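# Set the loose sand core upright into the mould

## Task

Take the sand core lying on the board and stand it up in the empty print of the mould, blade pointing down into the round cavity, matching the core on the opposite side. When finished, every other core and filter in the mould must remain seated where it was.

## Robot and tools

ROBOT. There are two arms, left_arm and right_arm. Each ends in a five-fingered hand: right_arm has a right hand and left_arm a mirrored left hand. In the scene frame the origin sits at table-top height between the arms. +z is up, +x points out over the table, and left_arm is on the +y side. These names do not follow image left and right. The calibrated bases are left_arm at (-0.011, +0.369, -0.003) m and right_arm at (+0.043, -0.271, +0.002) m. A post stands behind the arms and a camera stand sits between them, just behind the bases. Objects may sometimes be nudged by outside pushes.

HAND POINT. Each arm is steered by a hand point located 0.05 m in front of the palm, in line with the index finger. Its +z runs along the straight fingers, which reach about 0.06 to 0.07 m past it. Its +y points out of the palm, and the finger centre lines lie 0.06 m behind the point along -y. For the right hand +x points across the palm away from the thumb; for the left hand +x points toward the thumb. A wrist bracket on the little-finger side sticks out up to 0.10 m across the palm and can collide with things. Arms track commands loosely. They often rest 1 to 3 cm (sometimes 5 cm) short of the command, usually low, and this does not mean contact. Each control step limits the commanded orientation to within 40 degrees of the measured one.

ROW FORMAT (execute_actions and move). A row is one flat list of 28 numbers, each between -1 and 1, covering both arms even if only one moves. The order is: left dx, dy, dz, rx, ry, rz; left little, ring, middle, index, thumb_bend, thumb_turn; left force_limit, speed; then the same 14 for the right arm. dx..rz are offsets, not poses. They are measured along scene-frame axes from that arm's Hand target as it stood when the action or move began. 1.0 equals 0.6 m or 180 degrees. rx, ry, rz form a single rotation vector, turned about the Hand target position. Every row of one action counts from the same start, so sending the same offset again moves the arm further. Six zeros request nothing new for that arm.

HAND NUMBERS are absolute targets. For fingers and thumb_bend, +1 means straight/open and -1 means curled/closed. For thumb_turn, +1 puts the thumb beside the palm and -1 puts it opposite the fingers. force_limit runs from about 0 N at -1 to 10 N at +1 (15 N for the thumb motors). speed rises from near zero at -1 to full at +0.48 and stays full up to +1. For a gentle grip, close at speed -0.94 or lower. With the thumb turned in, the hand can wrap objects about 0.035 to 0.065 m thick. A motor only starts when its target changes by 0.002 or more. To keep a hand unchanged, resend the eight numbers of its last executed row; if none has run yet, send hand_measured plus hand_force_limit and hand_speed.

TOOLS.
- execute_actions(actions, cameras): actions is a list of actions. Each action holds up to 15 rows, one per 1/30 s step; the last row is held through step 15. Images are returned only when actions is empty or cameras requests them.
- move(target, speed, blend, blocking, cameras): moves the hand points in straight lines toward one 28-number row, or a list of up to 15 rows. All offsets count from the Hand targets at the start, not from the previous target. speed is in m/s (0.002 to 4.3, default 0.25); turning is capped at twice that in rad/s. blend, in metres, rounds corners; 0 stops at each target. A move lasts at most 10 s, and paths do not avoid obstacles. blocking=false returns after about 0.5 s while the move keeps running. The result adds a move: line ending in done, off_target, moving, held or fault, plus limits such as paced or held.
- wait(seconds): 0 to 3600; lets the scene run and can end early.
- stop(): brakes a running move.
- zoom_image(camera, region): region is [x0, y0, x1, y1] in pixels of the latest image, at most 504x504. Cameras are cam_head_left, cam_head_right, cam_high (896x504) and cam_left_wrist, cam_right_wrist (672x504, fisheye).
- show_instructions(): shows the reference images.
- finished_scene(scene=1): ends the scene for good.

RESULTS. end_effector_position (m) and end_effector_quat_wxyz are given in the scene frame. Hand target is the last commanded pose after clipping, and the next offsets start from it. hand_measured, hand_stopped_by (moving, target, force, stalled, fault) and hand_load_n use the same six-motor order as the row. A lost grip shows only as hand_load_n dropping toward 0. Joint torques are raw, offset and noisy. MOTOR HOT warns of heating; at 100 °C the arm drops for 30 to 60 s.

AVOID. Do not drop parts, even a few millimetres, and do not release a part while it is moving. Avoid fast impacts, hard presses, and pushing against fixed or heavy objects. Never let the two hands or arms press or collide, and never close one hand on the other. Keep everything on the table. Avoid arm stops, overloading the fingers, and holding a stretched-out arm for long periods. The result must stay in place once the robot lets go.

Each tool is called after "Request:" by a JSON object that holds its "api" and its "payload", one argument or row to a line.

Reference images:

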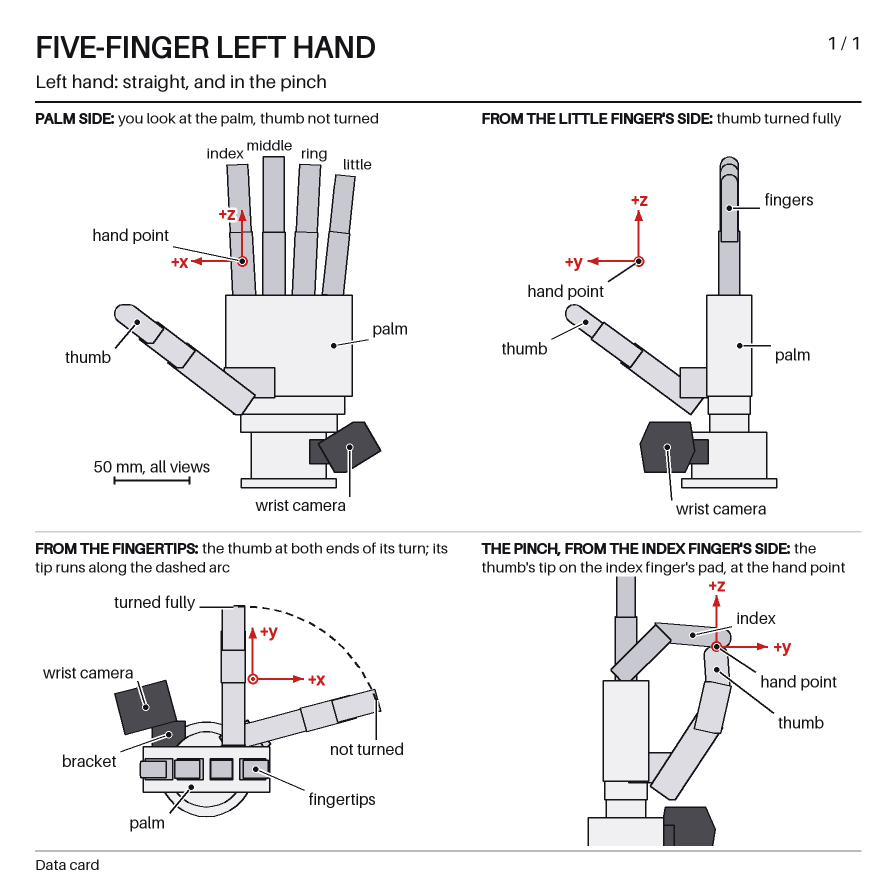

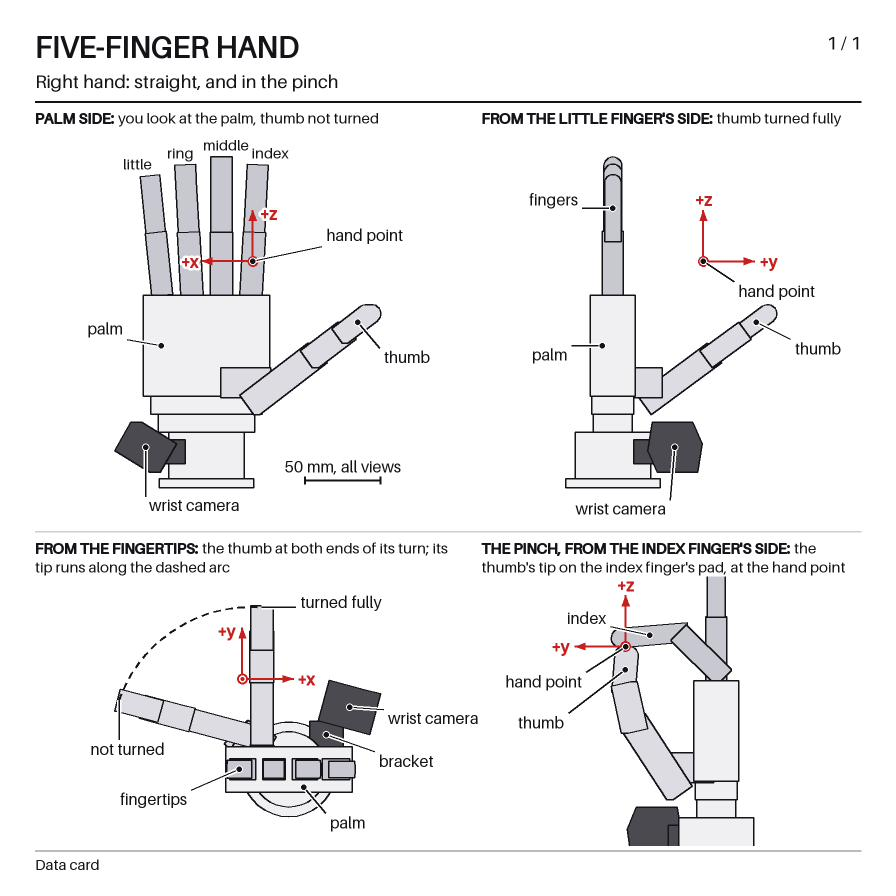

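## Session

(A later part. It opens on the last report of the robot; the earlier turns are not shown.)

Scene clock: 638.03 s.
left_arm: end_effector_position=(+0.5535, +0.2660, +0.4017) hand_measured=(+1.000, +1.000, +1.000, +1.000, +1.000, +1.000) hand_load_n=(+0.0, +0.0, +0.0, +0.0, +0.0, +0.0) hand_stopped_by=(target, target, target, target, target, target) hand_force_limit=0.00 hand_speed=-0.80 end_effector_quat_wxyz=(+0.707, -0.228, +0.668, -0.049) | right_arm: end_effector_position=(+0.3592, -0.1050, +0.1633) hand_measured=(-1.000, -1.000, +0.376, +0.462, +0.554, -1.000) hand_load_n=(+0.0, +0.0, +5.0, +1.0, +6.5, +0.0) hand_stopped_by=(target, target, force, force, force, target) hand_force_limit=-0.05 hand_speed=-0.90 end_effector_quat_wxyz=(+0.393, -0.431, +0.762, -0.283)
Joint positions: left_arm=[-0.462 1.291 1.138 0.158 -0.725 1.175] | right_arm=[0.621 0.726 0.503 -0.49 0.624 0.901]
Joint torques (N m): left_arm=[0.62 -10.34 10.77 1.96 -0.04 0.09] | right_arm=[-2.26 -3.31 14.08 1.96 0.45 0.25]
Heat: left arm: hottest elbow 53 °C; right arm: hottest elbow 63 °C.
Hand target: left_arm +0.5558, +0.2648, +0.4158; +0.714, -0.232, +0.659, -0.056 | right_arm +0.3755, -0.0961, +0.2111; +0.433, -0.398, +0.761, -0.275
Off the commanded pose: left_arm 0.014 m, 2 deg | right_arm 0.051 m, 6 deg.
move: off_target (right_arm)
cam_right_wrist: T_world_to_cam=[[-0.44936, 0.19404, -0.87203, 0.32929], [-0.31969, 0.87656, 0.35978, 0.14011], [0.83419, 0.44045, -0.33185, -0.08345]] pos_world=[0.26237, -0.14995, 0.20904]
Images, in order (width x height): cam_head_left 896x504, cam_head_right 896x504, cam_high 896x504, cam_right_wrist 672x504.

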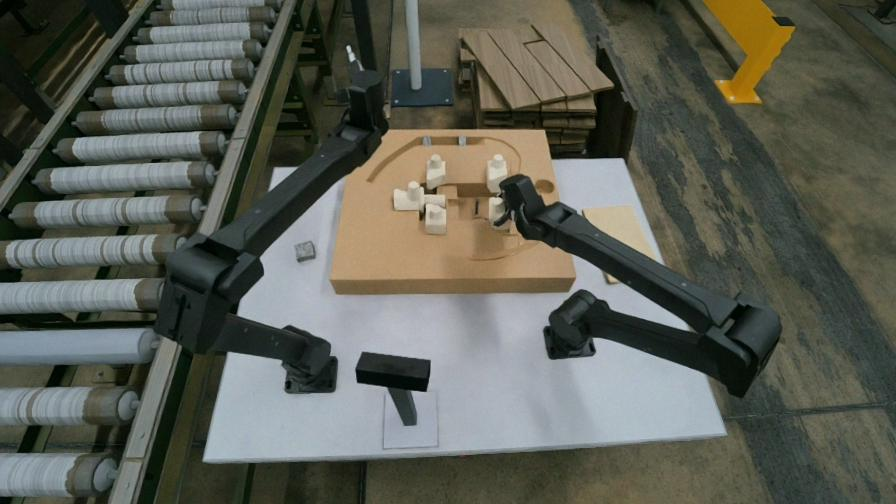

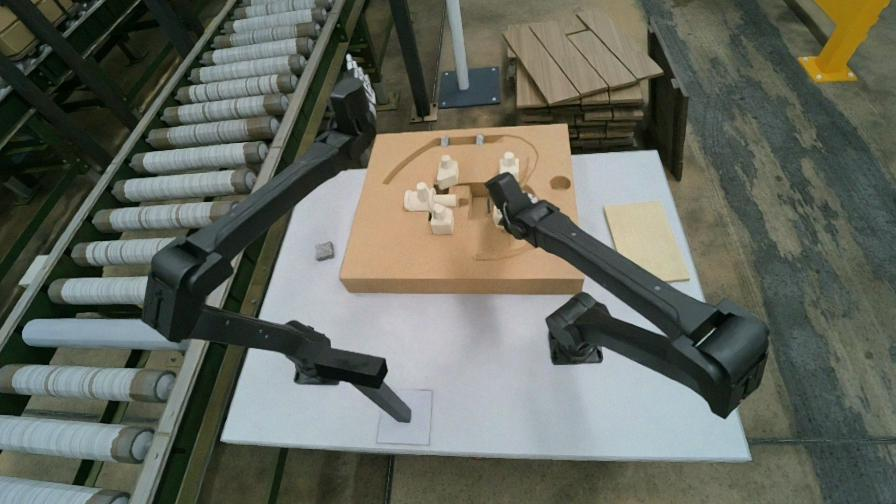

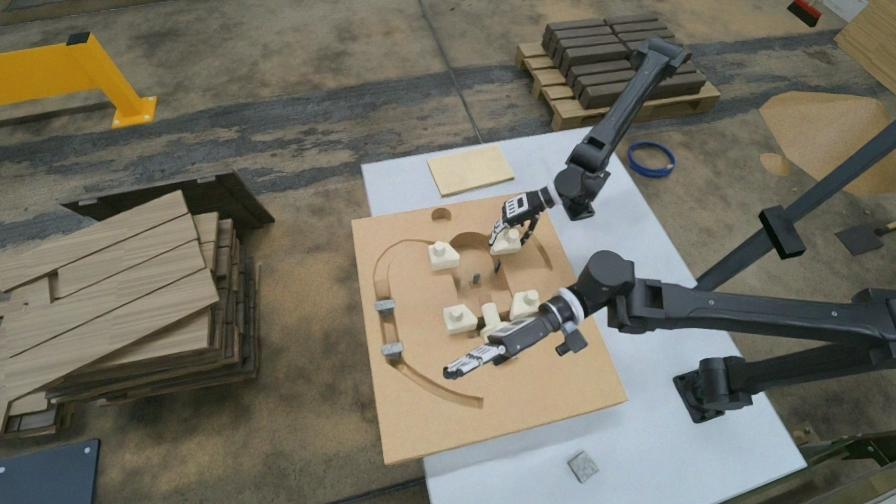

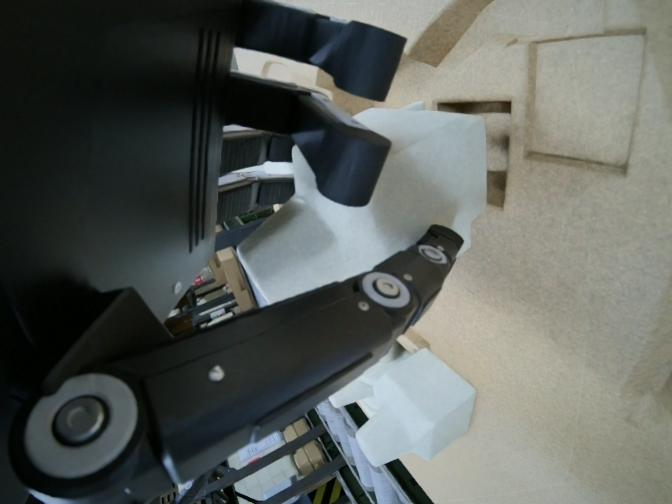

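Request:
{"api": "zoom_image", "payload": {
  "camera": "cam_right_wrist",
  "region": [350, 90, 520, 260]
}}

Request:
{"api": "zoom_image", "payload": {
  "camera": "cam_right_wrist",
  "region": [220, 90, 390, 310]
}}

Request:
{"api": "zoom_image", "payload": {
  "camera": "cam_head_right",
  "region": [480, 170, 540, 230]
}}

Scaled by 2.965 from the camera's image (finer frame: 960x720).

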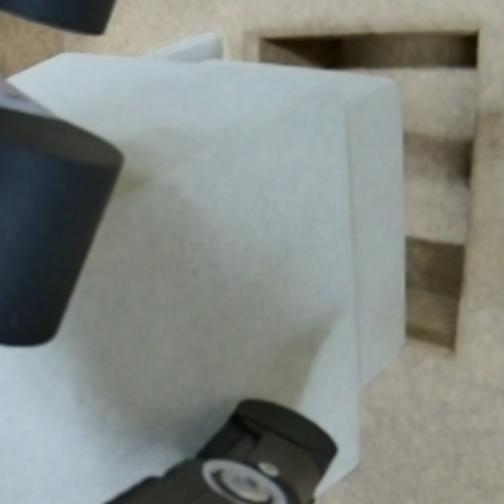

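Scaled by 2.291 from the camera's image (finer frame: 960x720).

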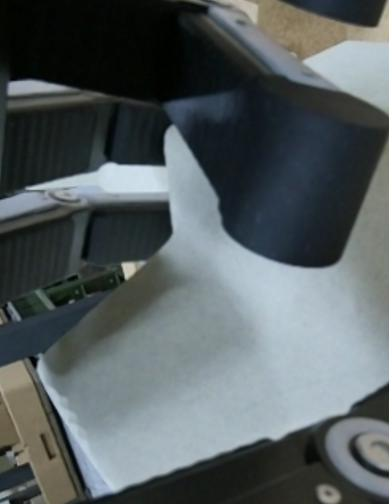

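Scaled by 8.400 from the camera's image (finer frame: 1280x720).

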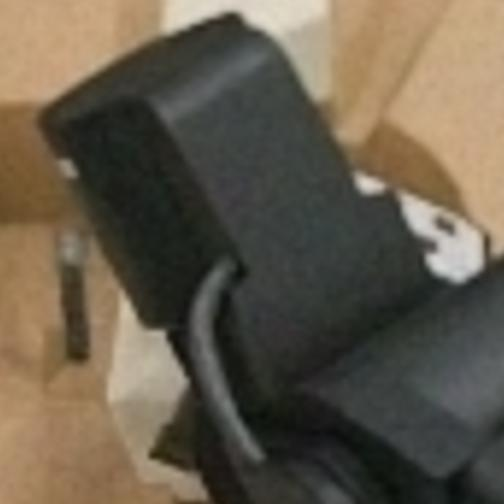

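Request:
{"api": "zoom_image", "payload": {
  "camera": "cam_high",
  "region": [486, 226, 524, 264]
}}

Request:
{"api": "zoom_image", "payload": {
  "camera": "cam_head_left",
  "region": [484, 192, 522, 230]
}}

Scaled by 13.263 from the camera's image (finer frame: 1280x720).

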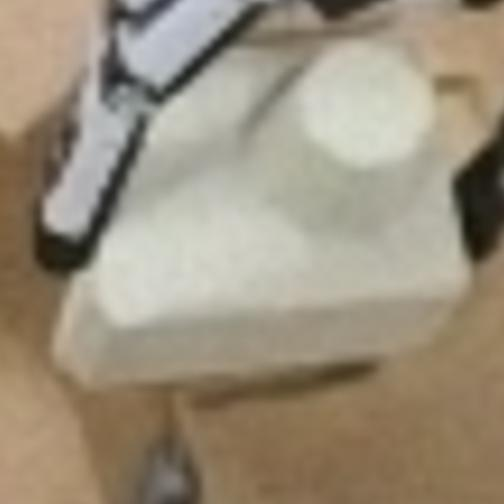

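Scaled by 13.263 from the camera's image (finer frame: 1280x720).

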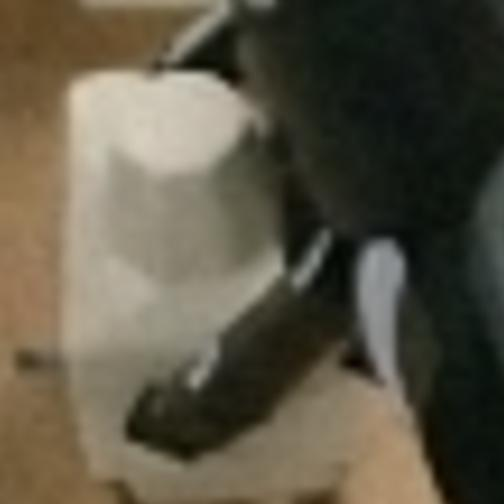

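Request:
{"api": "move", "payload": {
  "target": [0,0,0,0,0,0,1,1,1,1,1,1,0.0,-0.8,-0.01,-0.0133,-0.005,0.083,0,0.028,-1,-1,0.05,0.05,0.05,-1,-0.05,-0.9],
  "cameras": ["cam_right_wrist","cam_high","cam_head_left"],
  "speed": 0.06
}}

Request:
{"api": "zoom_image", "payload": {
  "camera": "cam_high",
  "region": [484, 222, 526, 264]
}}

Request:
{"api": "zoom_image", "payload": {
  "camera": "cam_head_left",
  "region": [480, 185, 530, 235]
}}

Request:
{"api": "zoom_image", "payload": {
  "camera": "cam_right_wrist",
  "region": [350, 60, 580, 290]
}}

Scene clock: 723.13 s.
left_arm: end_effector_position=(+0.5535, +0.2660, +0.4017) hand_measured=(+1.000, +1.000, +1.000, +1.000, +1.000, +1.000) hand_load_n=(+0.0, +0.0, +0.0, +0.0, +0.0, +0.0) hand_stopped_by=(target, target, target, target, target, target) hand_force_limit=0.00 hand_speed=-0.80 end_effector_quat_wxyz=(+0.707, -0.228, +0.668, -0.049) | right_arm: end_effector_position=(+0.3577, -0.1054, +0.1789) hand_measured=(-1.000, -1.000, +0.376, +0.462, +0.554, -1.000) hand_load_n=(+0.0, +0.0, +5.0, +0.5, +6.0, +0.0) hand_stopped_by=(target, target, force, force, force, target) hand_force_limit=-0.05 hand_speed=-0.90 end_effector_quat_wxyz=(+0.456, -0.401, +0.779, -0.158)
Joint positions: left_arm=[-0.462 1.291 1.138 0.158 -0.725 1.175] | right_arm=[0.408 0.618 0.447 -0.412 0.251 0.925]
Joint torques (N m): left_arm=[-0.15 -10.4 10.52 2.03 -0.02 0.04] | right_arm=[-2.61 -2.84 10.5 3.7 0.04 0.32]
Heat: left arm: hottest elbow 54 °C; right arm: hottest elbow 76 °C.
Hand target: left_arm +0.5558, +0.2648, +0.4158; +0.714, -0.232, +0.659, -0.056 | right_arm +0.3695, -0.1040, +0.2082; +0.493, -0.371, +0.772, -0.155
Off the commanded pose: left_arm 0.014 m, 2 deg | right_arm 0.032 m, 5 deg.
move: off_target (right_arm)
cam_right_wrist: T_world_to_cam=[[-0.47745, 0.39271, -0.78602, 0.35785], [-0.37439, 0.71837, 0.58632, 0.0968], [0.79491, 0.57421, -0.19596, -0.07289]] pos_world=[0.26503, -0.16822, 0.21024]
Images, in order (width x height): cam_head_left 896x504, cam_high 896x504, cam_right_wrist 672x504.

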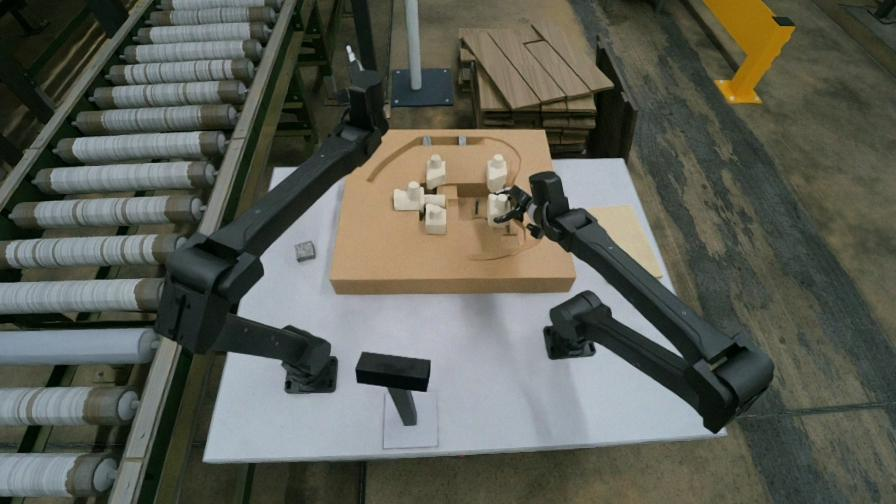

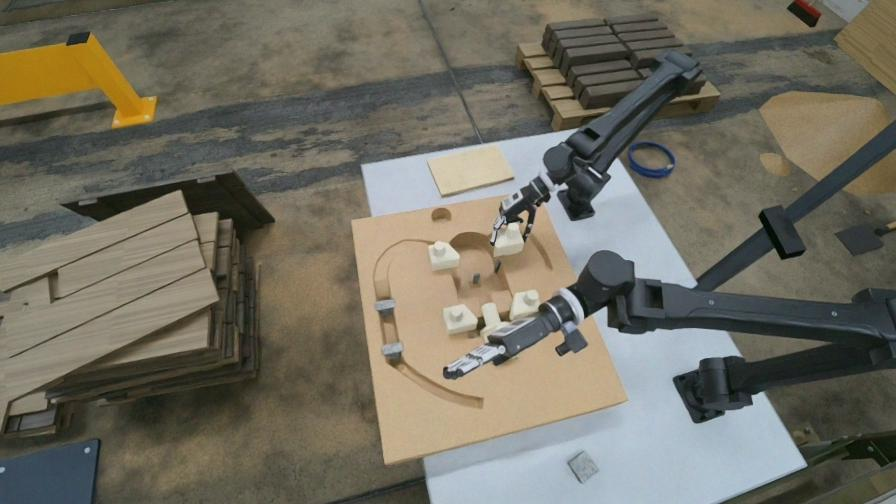

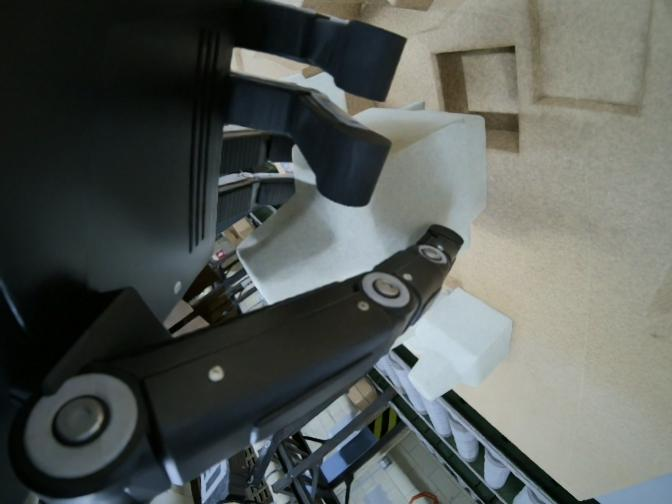

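Scaled by 12.000 from the camera's image (finer frame: 1280x720).

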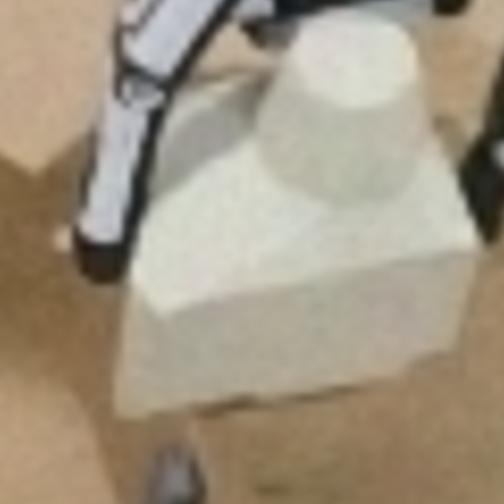

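Scaled by 10.080 from the camera's image (finer frame: 1280x720).

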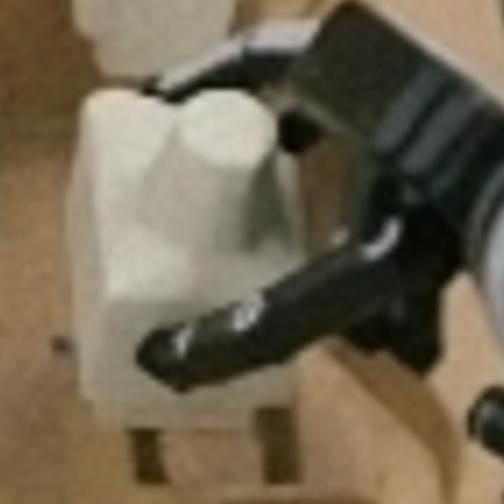

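Scaled by 2.191 from the camera's image (finer frame: 960x720).

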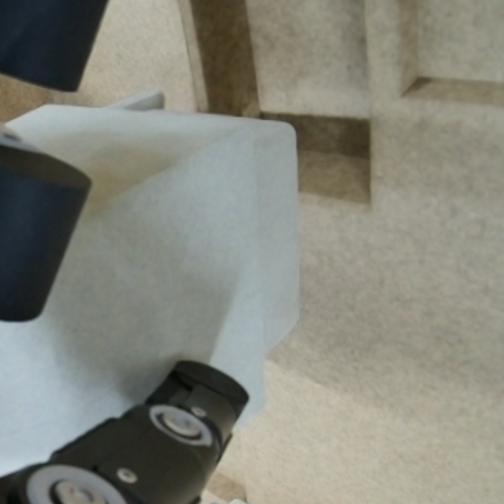

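Request:
{"api": "move", "payload": {
  "target": [0,0,0,0,0,0,1,1,1,1,1,1,0.0,-0.8,0.0125,-0.0125,-0.07,0,0,0,-1,-1,0.05,0.05,0.05,-1,-0.05,-0.9],
  "cameras": ["cam_right_wrist","cam_high","cam_head_left"],
  "speed": 0.05
}}

Request:
{"api": "zoom_image", "payload": {
  "camera": "cam_high",
  "region": [484, 222, 526, 264]
}}

Request:
{"api": "zoom_image", "payload": {
  "camera": "cam_head_left",
  "region": [480, 190, 530, 240]
}}

Request:
{"api": "zoom_image", "payload": {
  "camera": "cam_right_wrist",
  "region": [350, 60, 580, 290]
}}

Scene clock: 746.13 s.
left_arm: end_effector_position=(+0.5535, +0.2660, +0.4017) hand_measured=(+1.000, +1.000, +1.000, +1.000, +1.000, +1.000) hand_load_n=(+0.0, +0.0, +0.0, +0.0, +0.0, +0.0) hand_stopped_by=(target, target, target, target, target, target) hand_force_limit=0.00 hand_speed=-0.80 end_effector_quat_wxyz=(+0.707, -0.228, +0.668, -0.049) | right_arm: end_effector_position=(+0.3661, -0.1094, +0.1545) hand_measured=(-1.000, -1.000, +0.376, +0.462, +0.554, -1.000) hand_load_n=(+0.0, +0.0, +3.0, +1.0, +6.5, +0.0) hand_stopped_by=(target, target, force, force, force, target) hand_force_limit=-0.05 hand_speed=-0.90 end_effector_quat_wxyz=(+0.476, -0.386, +0.776, -0.149)
Joint positions: left_arm=[-0.462 1.291 1.138 0.158 -0.725 1.175] | right_arm=[0.36 0.651 0.36 -0.247 0.203 0.925]
Joint torques (N m): left_arm=[0.44 -10.17 10.61 2.1 -0.05 0.07] | right_arm=[-2.78 -0.5 9.46 3.62 0.24 0.02]
Heat: left arm: hottest elbow 54 °C; right arm: hottest elbow 70 °C.
Hand target: left_arm +0.5558, +0.2648, +0.4158; +0.714, -0.232, +0.659, -0.056 | right_arm +0.3771, -0.1116, +0.1661; +0.493, -0.371, +0.772, -0.155
Off the commanded pose: left_arm 0.014 m, 2 deg | right_arm 0.016 m, 3 deg.
move: off_target (right_arm)
cam_right_wrist: T_world_to_cam=[[-0.44968, 0.42901, -0.78341, 0.33766], [-0.38901, 0.69547, 0.60414, 0.11729], [0.80403, 0.57643, -0.14585, -0.09295]] pos_world=[0.2722, -0.17285, 0.18012]
Images, in order (width x height): cam_head_left 896x504, cam_high 896x504, cam_right_wrist 672x504.

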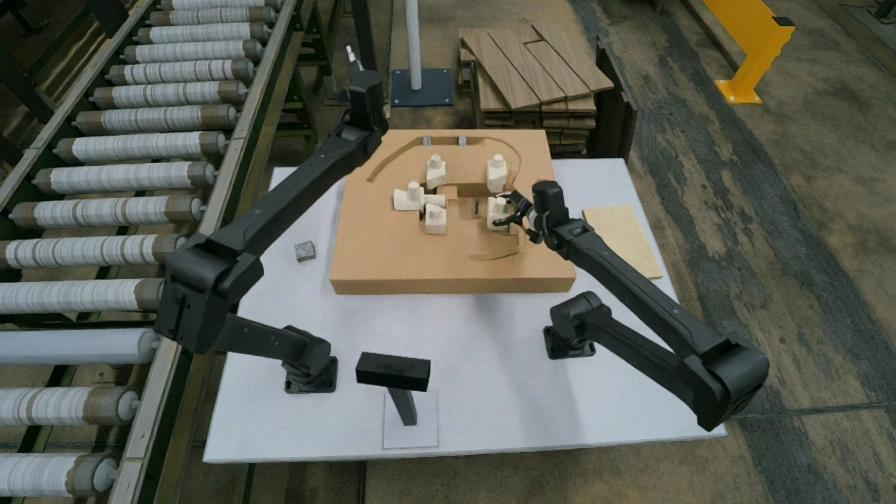

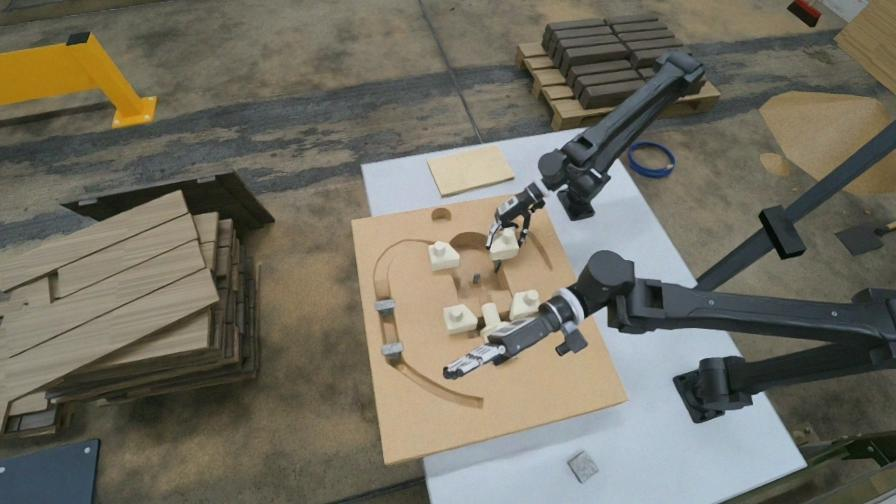

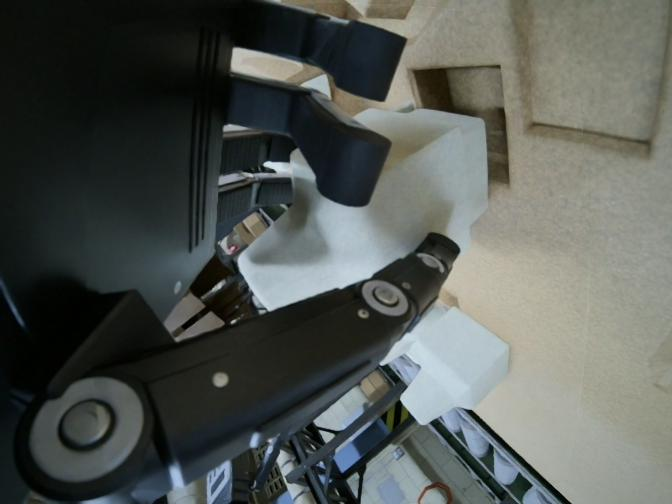

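Scaled by 12.000 from the camera's image (finer frame: 1280x720).

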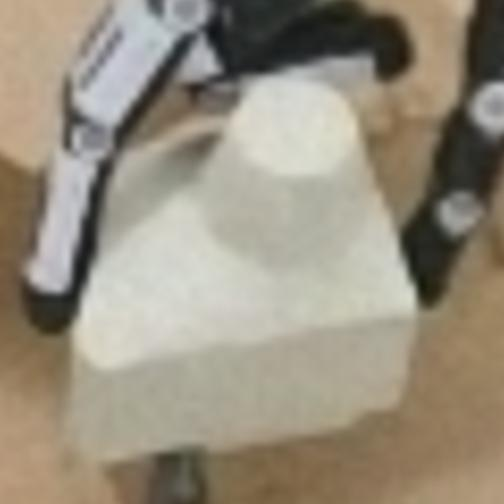

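Scaled by 10.080 from the camera's image (finer frame: 1280x720).

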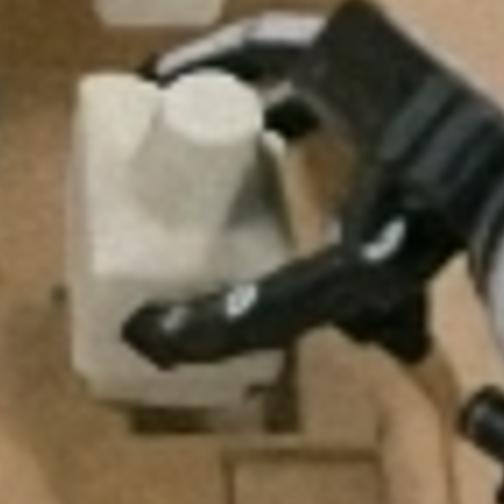

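Scaled by 2.191 from the camera's image (finer frame: 960x720).

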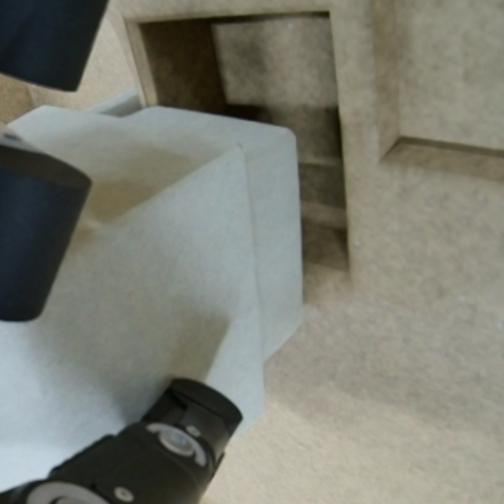

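Request:
{"api": "move", "payload": {
  "target": [
    [0,0,0,0,0,0,1,1,1,1,1,1,0.0,-0.8,0.004,-0.009,0,0,0,0.01,-1,-1,0.05,0.05,0.05,-1,-0.05,-0.9],
    [0,0,0,0,0,0,1,1,1,1,1,1,0.0,-0.8,0.004,-0.009,-0.028,0,0,0.01,-1,-1,0.05,0.05,0.05,-1,-0.05,-0.9]
  ],
  "cameras": ["cam_right_wrist","cam_high","cam_head_left"],
  "speed": 0.04
}}

Request:
{"api": "zoom_image", "payload": {
  "camera": "cam_high",
  "region": [484, 222, 526, 264]
}}

Request:
{"api": "zoom_image", "payload": {
  "camera": "cam_right_wrist",
  "region": [350, 60, 580, 290]
}}

Scene clock: 762.97 s.
left_arm: end_effector_position=(+0.5535, +0.2660, +0.4017) hand_measured=(+1.000, +1.000, +1.000, +1.000, +1.000, +1.000) hand_load_n=(+0.0, +0.0, +0.0, +0.0, +0.0, +0.0) hand_stopped_by=(target, target, target, target, target, target) hand_force_limit=0.00 hand_speed=-0.80 end_effector_quat_wxyz=(+0.707, -0.228, +0.668, -0.049) | right_arm: end_effector_position=(+0.3727, -0.1090, +0.1545) hand_measured=(-1.000, -1.000, +0.376, +0.462, +0.554, -1.000) hand_load_n=(+0.0, +0.0, +2.5, +0.5, +6.5, +2.5) hand_stopped_by=(target, target, force, force, force, target) hand_force_limit=-0.05 hand_speed=-0.90 end_effector_quat_wxyz=(+0.497, -0.390, +0.763, -0.135)
Joint positions: left_arm=[-0.462 1.291 1.138 0.158 -0.725 1.175] | right_arm=[0.307 0.674 0.338 -0.155 0.116 0.894]
Joint torques (N m): left_arm=[0.26 -10.52 10.62 2.11 -0.05 0.05] | right_arm=[-3.49 0.38 8.24 3.23 0.56 -0.08]
Heat: left arm: hottest elbow 54 °C; right arm: hottest elbow 64 °C.
Hand target: left_arm +0.5558, +0.2648, +0.4158; +0.714, -0.232, +0.659, -0.056 | right_arm +0.3794, -0.1169, +0.1492; +0.495, -0.383, +0.766, -0.147
Off the commanded pose: left_arm 0.014 m, 2 deg | right_arm 0.012 m, 2 deg.
move: off_target (right_arm)
cam_right_wrist: T_world_to_cam=[[-0.44034, 0.43599, -0.78487, 0.33797], [-0.43434, 0.66163, 0.61122, 0.13171], [0.78578, 0.61004, -0.10197, -0.09485]] pos_world=[0.28055, -0.17663, 0.17508]
Images, in order (width x height): cam_head_left 896x504, cam_high 896x504, cam_right_wrist 672x504.

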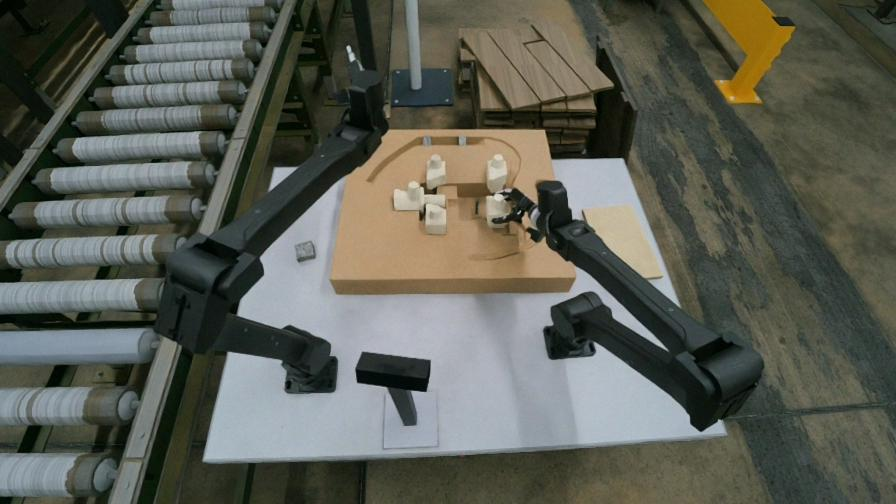

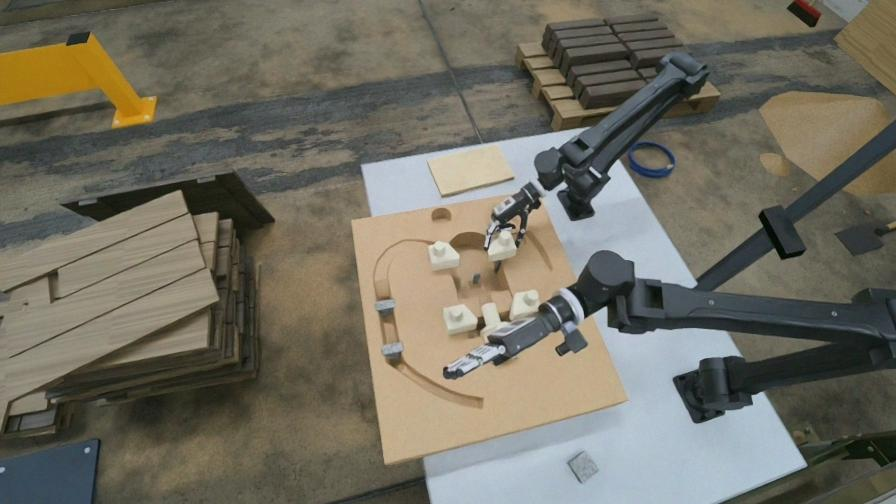

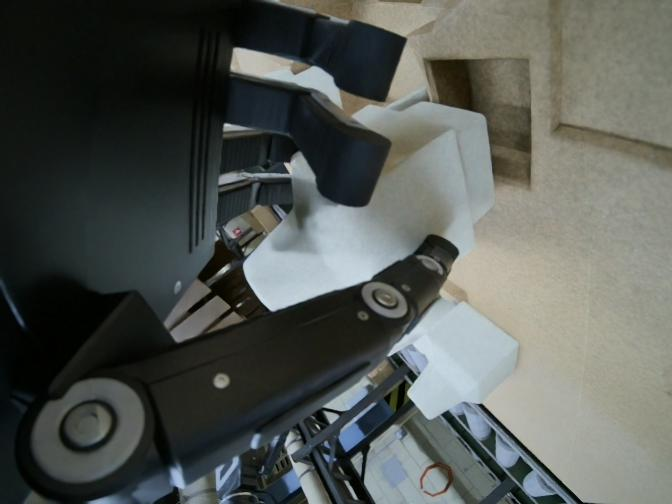

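Scaled by 12.000 from the camera's image (finer frame: 1280x720).

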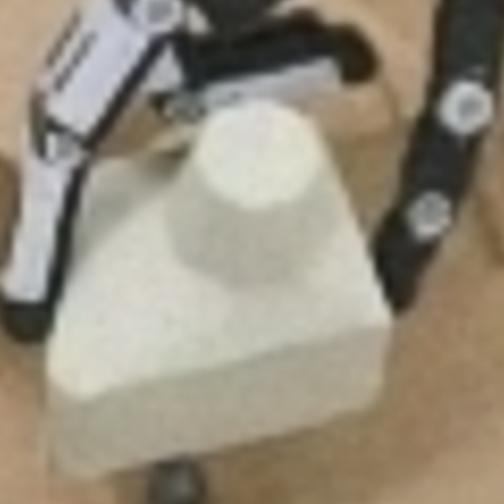

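Scaled by 2.191 from the camera's image (finer frame: 960x720).

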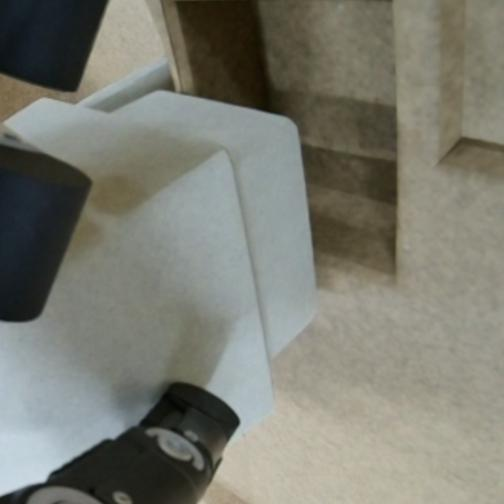

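Request:
{"api": "move", "payload": {
  "target": [0,0,0,0,0,0,1,1,1,1,1,1,0.0,-0.8,-0.0195,-0.0183,0.006,0,0,0,-1,-1,0.05,0.05,0.05,-1,-0.05,-0.9],
  "cameras": ["cam_right_wrist","cam_high"],
  "speed": 0.05
}}

Request:
{"api": "zoom_image", "payload": {
  "camera": "cam_right_wrist",
  "region": [350, 60, 580, 290]
}}

Request:
{"api": "zoom_image", "payload": {
  "camera": "cam_high",
  "region": [484, 222, 526, 264]
}}

Scene clock: 800.07 s.
left_arm: end_effector_position=(+0.5535, +0.2660, +0.4017) hand_measured=(+1.000, +1.000, +1.000, +1.000, +1.000, +1.000) hand_load_n=(+0.0, +0.0, +0.0, +0.0, +0.0, +0.0) hand_stopped_by=(target, target, target, target, target, target) hand_force_limit=0.00 hand_speed=-0.80 end_effector_quat_wxyz=(+0.707, -0.228, +0.668, -0.049) | right_arm: end_effector_position=(+0.3679, -0.1189, +0.1577) hand_measured=(-1.000, -1.000, +0.376, +0.462, +0.554, -1.000) hand_load_n=(+0.0, +0.0, +3.0, +1.0, +5.5, +0.5) hand_stopped_by=(target, target, force, force, force, target) hand_force_limit=-0.05 hand_speed=-0.90 end_effector_quat_wxyz=(+0.503, -0.384, +0.762, -0.136)
Joint positions: left_arm=[-0.462 1.291 1.138 0.158 -0.725 1.175] | right_arm=[0.272 0.624 0.322 -0.174 0.09 0.886]
Joint torques (N m): left_arm=[-0.03 -10.29 10.81 2.24 -0.04 0.04] | right_arm=[-3.49 -0.97 8.62 1.63 0.26 -0.18]
Heat: left arm: hottest elbow 55 °C; right arm: hottest elbow 56 °C.
Hand target: left_arm +0.5558, +0.2648, +0.4158; +0.714, -0.232, +0.659, -0.056 | right_arm +0.3677, -0.1278, +0.1530; +0.495, -0.383, +0.766, -0.147
Off the commanded pose: left_arm 0.014 m, 2 deg | right_arm 0.010 m, 2 deg.
move: done
cam_right_wrist: T_world_to_cam=[[-0.42671, 0.44719, -0.78609, 0.33918], [-0.43574, 0.66, 0.61199, 0.13435], [0.79249, 0.60368, -0.08677, -0.09031]] pos_world=[0.27485, -0.18583, 0.17657]
Images, in order (width x height): cam_high 896x504, cam_right_wrist 672x504.

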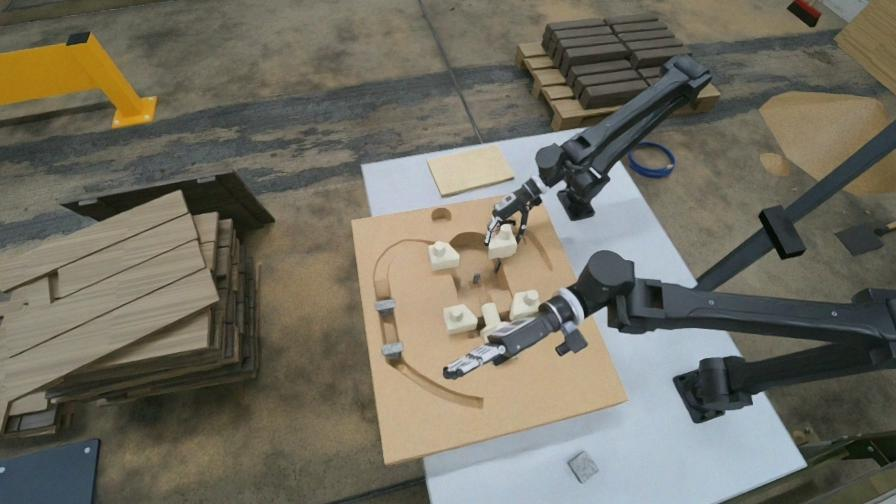

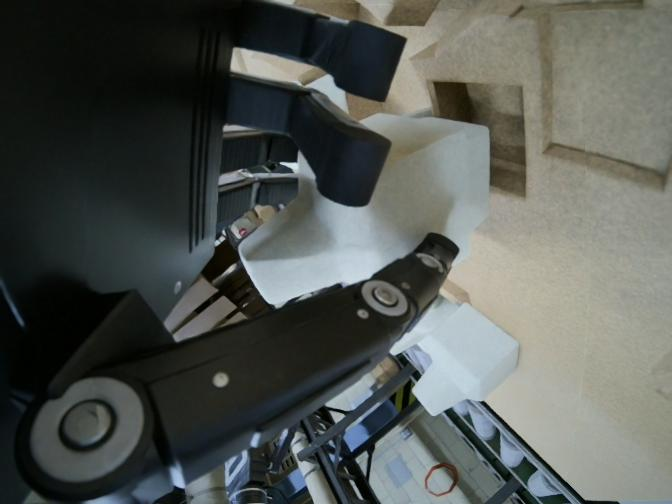

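Scaled by 2.191 from the camera's image (finer frame: 960x720).

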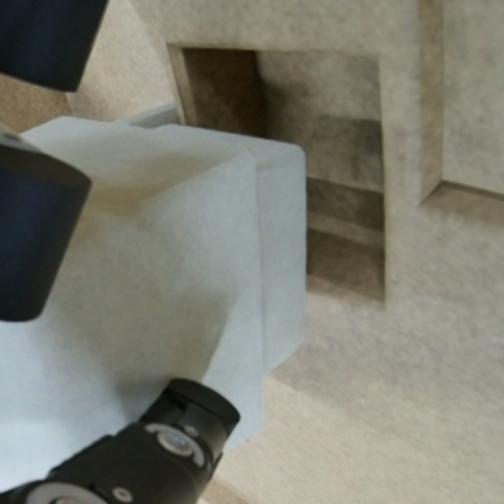

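Scaled by 12.000 from the camera's image (finer frame: 1280x720).

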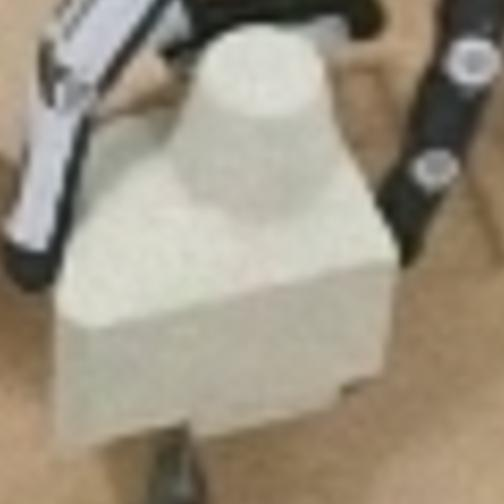

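Request:
{"api": "zoom_image", "payload": {
  "camera": "cam_right_wrist",
  "region": [370, 60, 460, 150]
}}

Request:
{"api": "zoom_image", "payload": {
  "camera": "cam_right_wrist",
  "region": [300, 0, 670, 250]
}}

Scaled by 5.600 from the camera's image (finer frame: 960x720).

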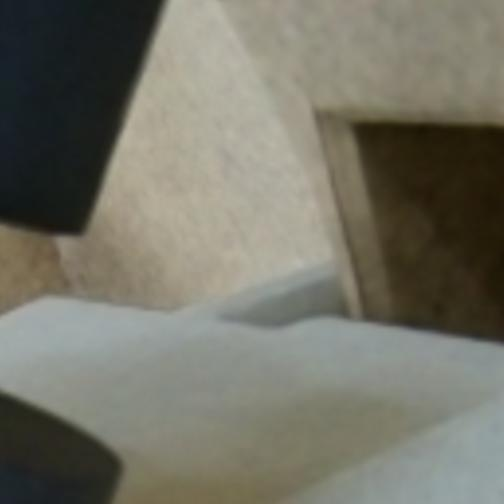

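Scaled by 1.362 from the camera's image (finer frame: 960x720).

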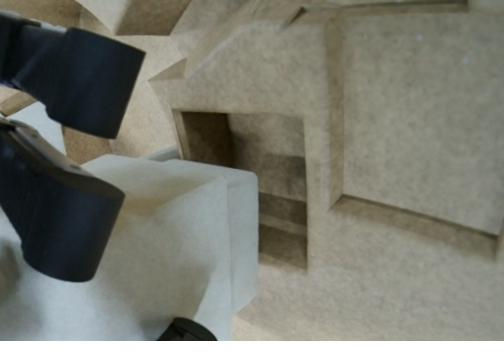

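Request:
{"api": "move", "payload": {
  "target": [0,0,0,0,0,0,1,1,1,1,1,1,0.0,-0.8,0.004,0,-0.022,-0.008,0,0.008,-1,-1,0.05,0.05,0.05,-1,-0.05,-0.9],
  "cameras": ["cam_right_wrist","cam_high"],
  "speed": 0.03
}}

Request:
{"api": "zoom_image", "payload": {
  "camera": "cam_right_wrist",
  "region": [350, 60, 580, 290]
}}

Request:
{"api": "zoom_image", "payload": {
  "camera": "cam_high",
  "region": [484, 222, 526, 264]
}}

Scene clock: 837.53 s.
left_arm: end_effector_position=(+0.5535, +0.2660, +0.4017) hand_measured=(+1.000, +1.000, +1.000, +1.000, +1.000, +1.000) hand_load_n=(+0.0, +0.0, +0.0, +0.0, +0.0, +0.0) hand_stopped_by=(target, target, target, target, target, target) hand_force_limit=0.00 hand_speed=-0.80 end_effector_quat_wxyz=(+0.707, -0.228, +0.668, -0.049) | right_arm: end_effector_position=(+0.3680, -0.1167, +0.1552) hand_measured=(-1.000, -1.000, +0.376, +0.462, +0.554, -1.000) hand_load_n=(+0.0, +0.0, +2.0, +1.0, +5.5, +2.5) hand_stopped_by=(target, target, force, force, force, target) hand_force_limit=-0.05 hand_speed=-0.90 end_effector_quat_wxyz=(+0.507, -0.396, +0.754, -0.134)
Joint positions: left_arm=[-0.462 1.291 1.138 0.158 -0.725 1.175] | right_arm=[0.263 0.636 0.316 -0.147 0.062 0.859]
Joint torques (N m): left_arm=[0.85 -10.4 10.76 2.14 -0.06 0.07] | right_arm=[-3.31 0.67 7.53 2.61 0.52 -0.31]
Heat: left arm: hottest elbow 55 °C; right arm: hottest elbow 54 °C.
Hand target: left_arm +0.5558, +0.2648, +0.4158; +0.714, -0.232, +0.659, -0.056 | right_arm +0.3701, -0.1279, +0.1396; +0.492, -0.399, +0.759, -0.150
Off the commanded pose: left_arm 0.014 m, 2 deg | right_arm 0.019 m, 3 deg.
move: off_target (right_arm)
cam_right_wrist: T_world_to_cam=[[-0.43167, 0.42757, -0.79426, 0.33709], [-0.46017, 0.65294, 0.60159, 0.14424], [0.77583, 0.62518, -0.0851, -0.08357]] pos_world=[0.27673, -0.18606, 0.17385]
Images, in order (width x height): cam_high 896x504, cam_right_wrist 672x504.

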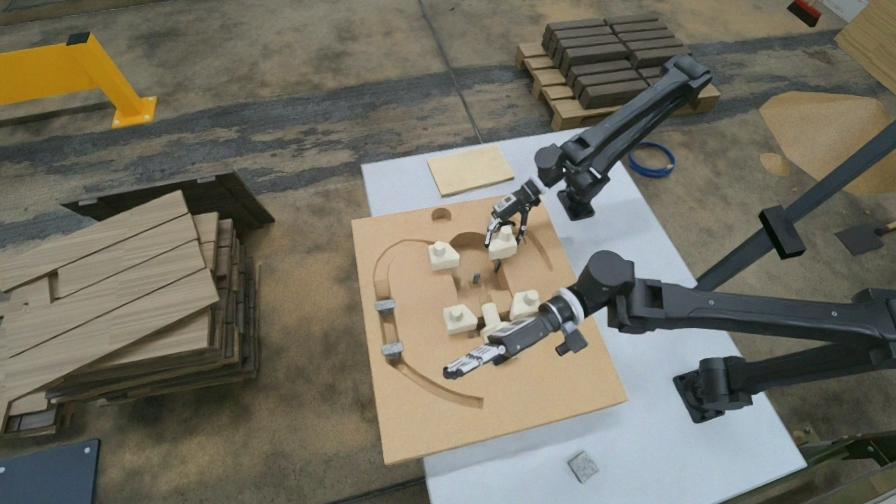

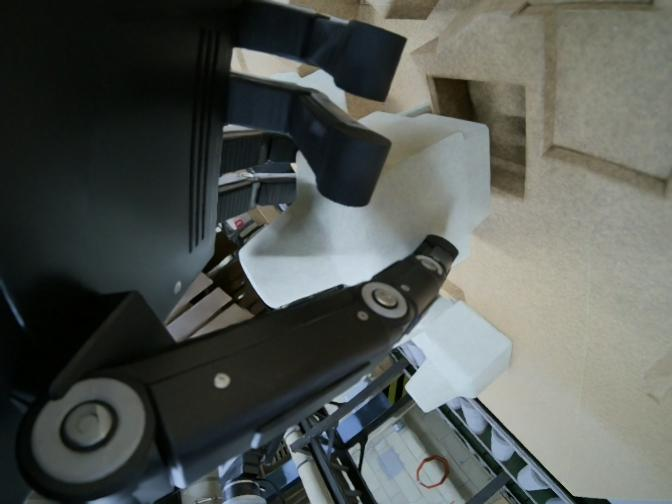

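Scaled by 2.191 from the camera's image (finer frame: 960x720).

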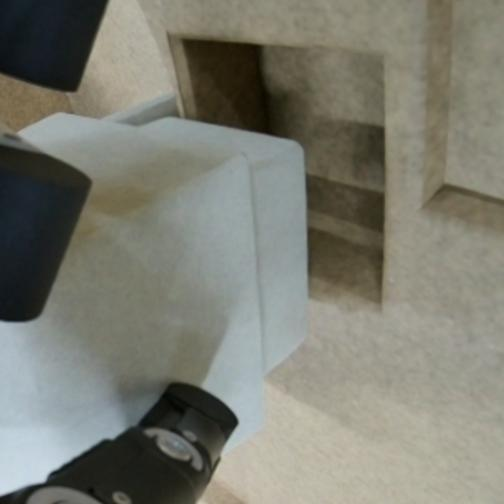

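Scaled by 12.000 from the camera's image (finer frame: 1280x720).

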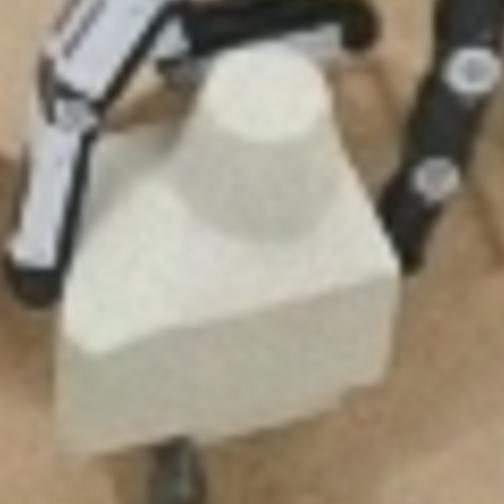

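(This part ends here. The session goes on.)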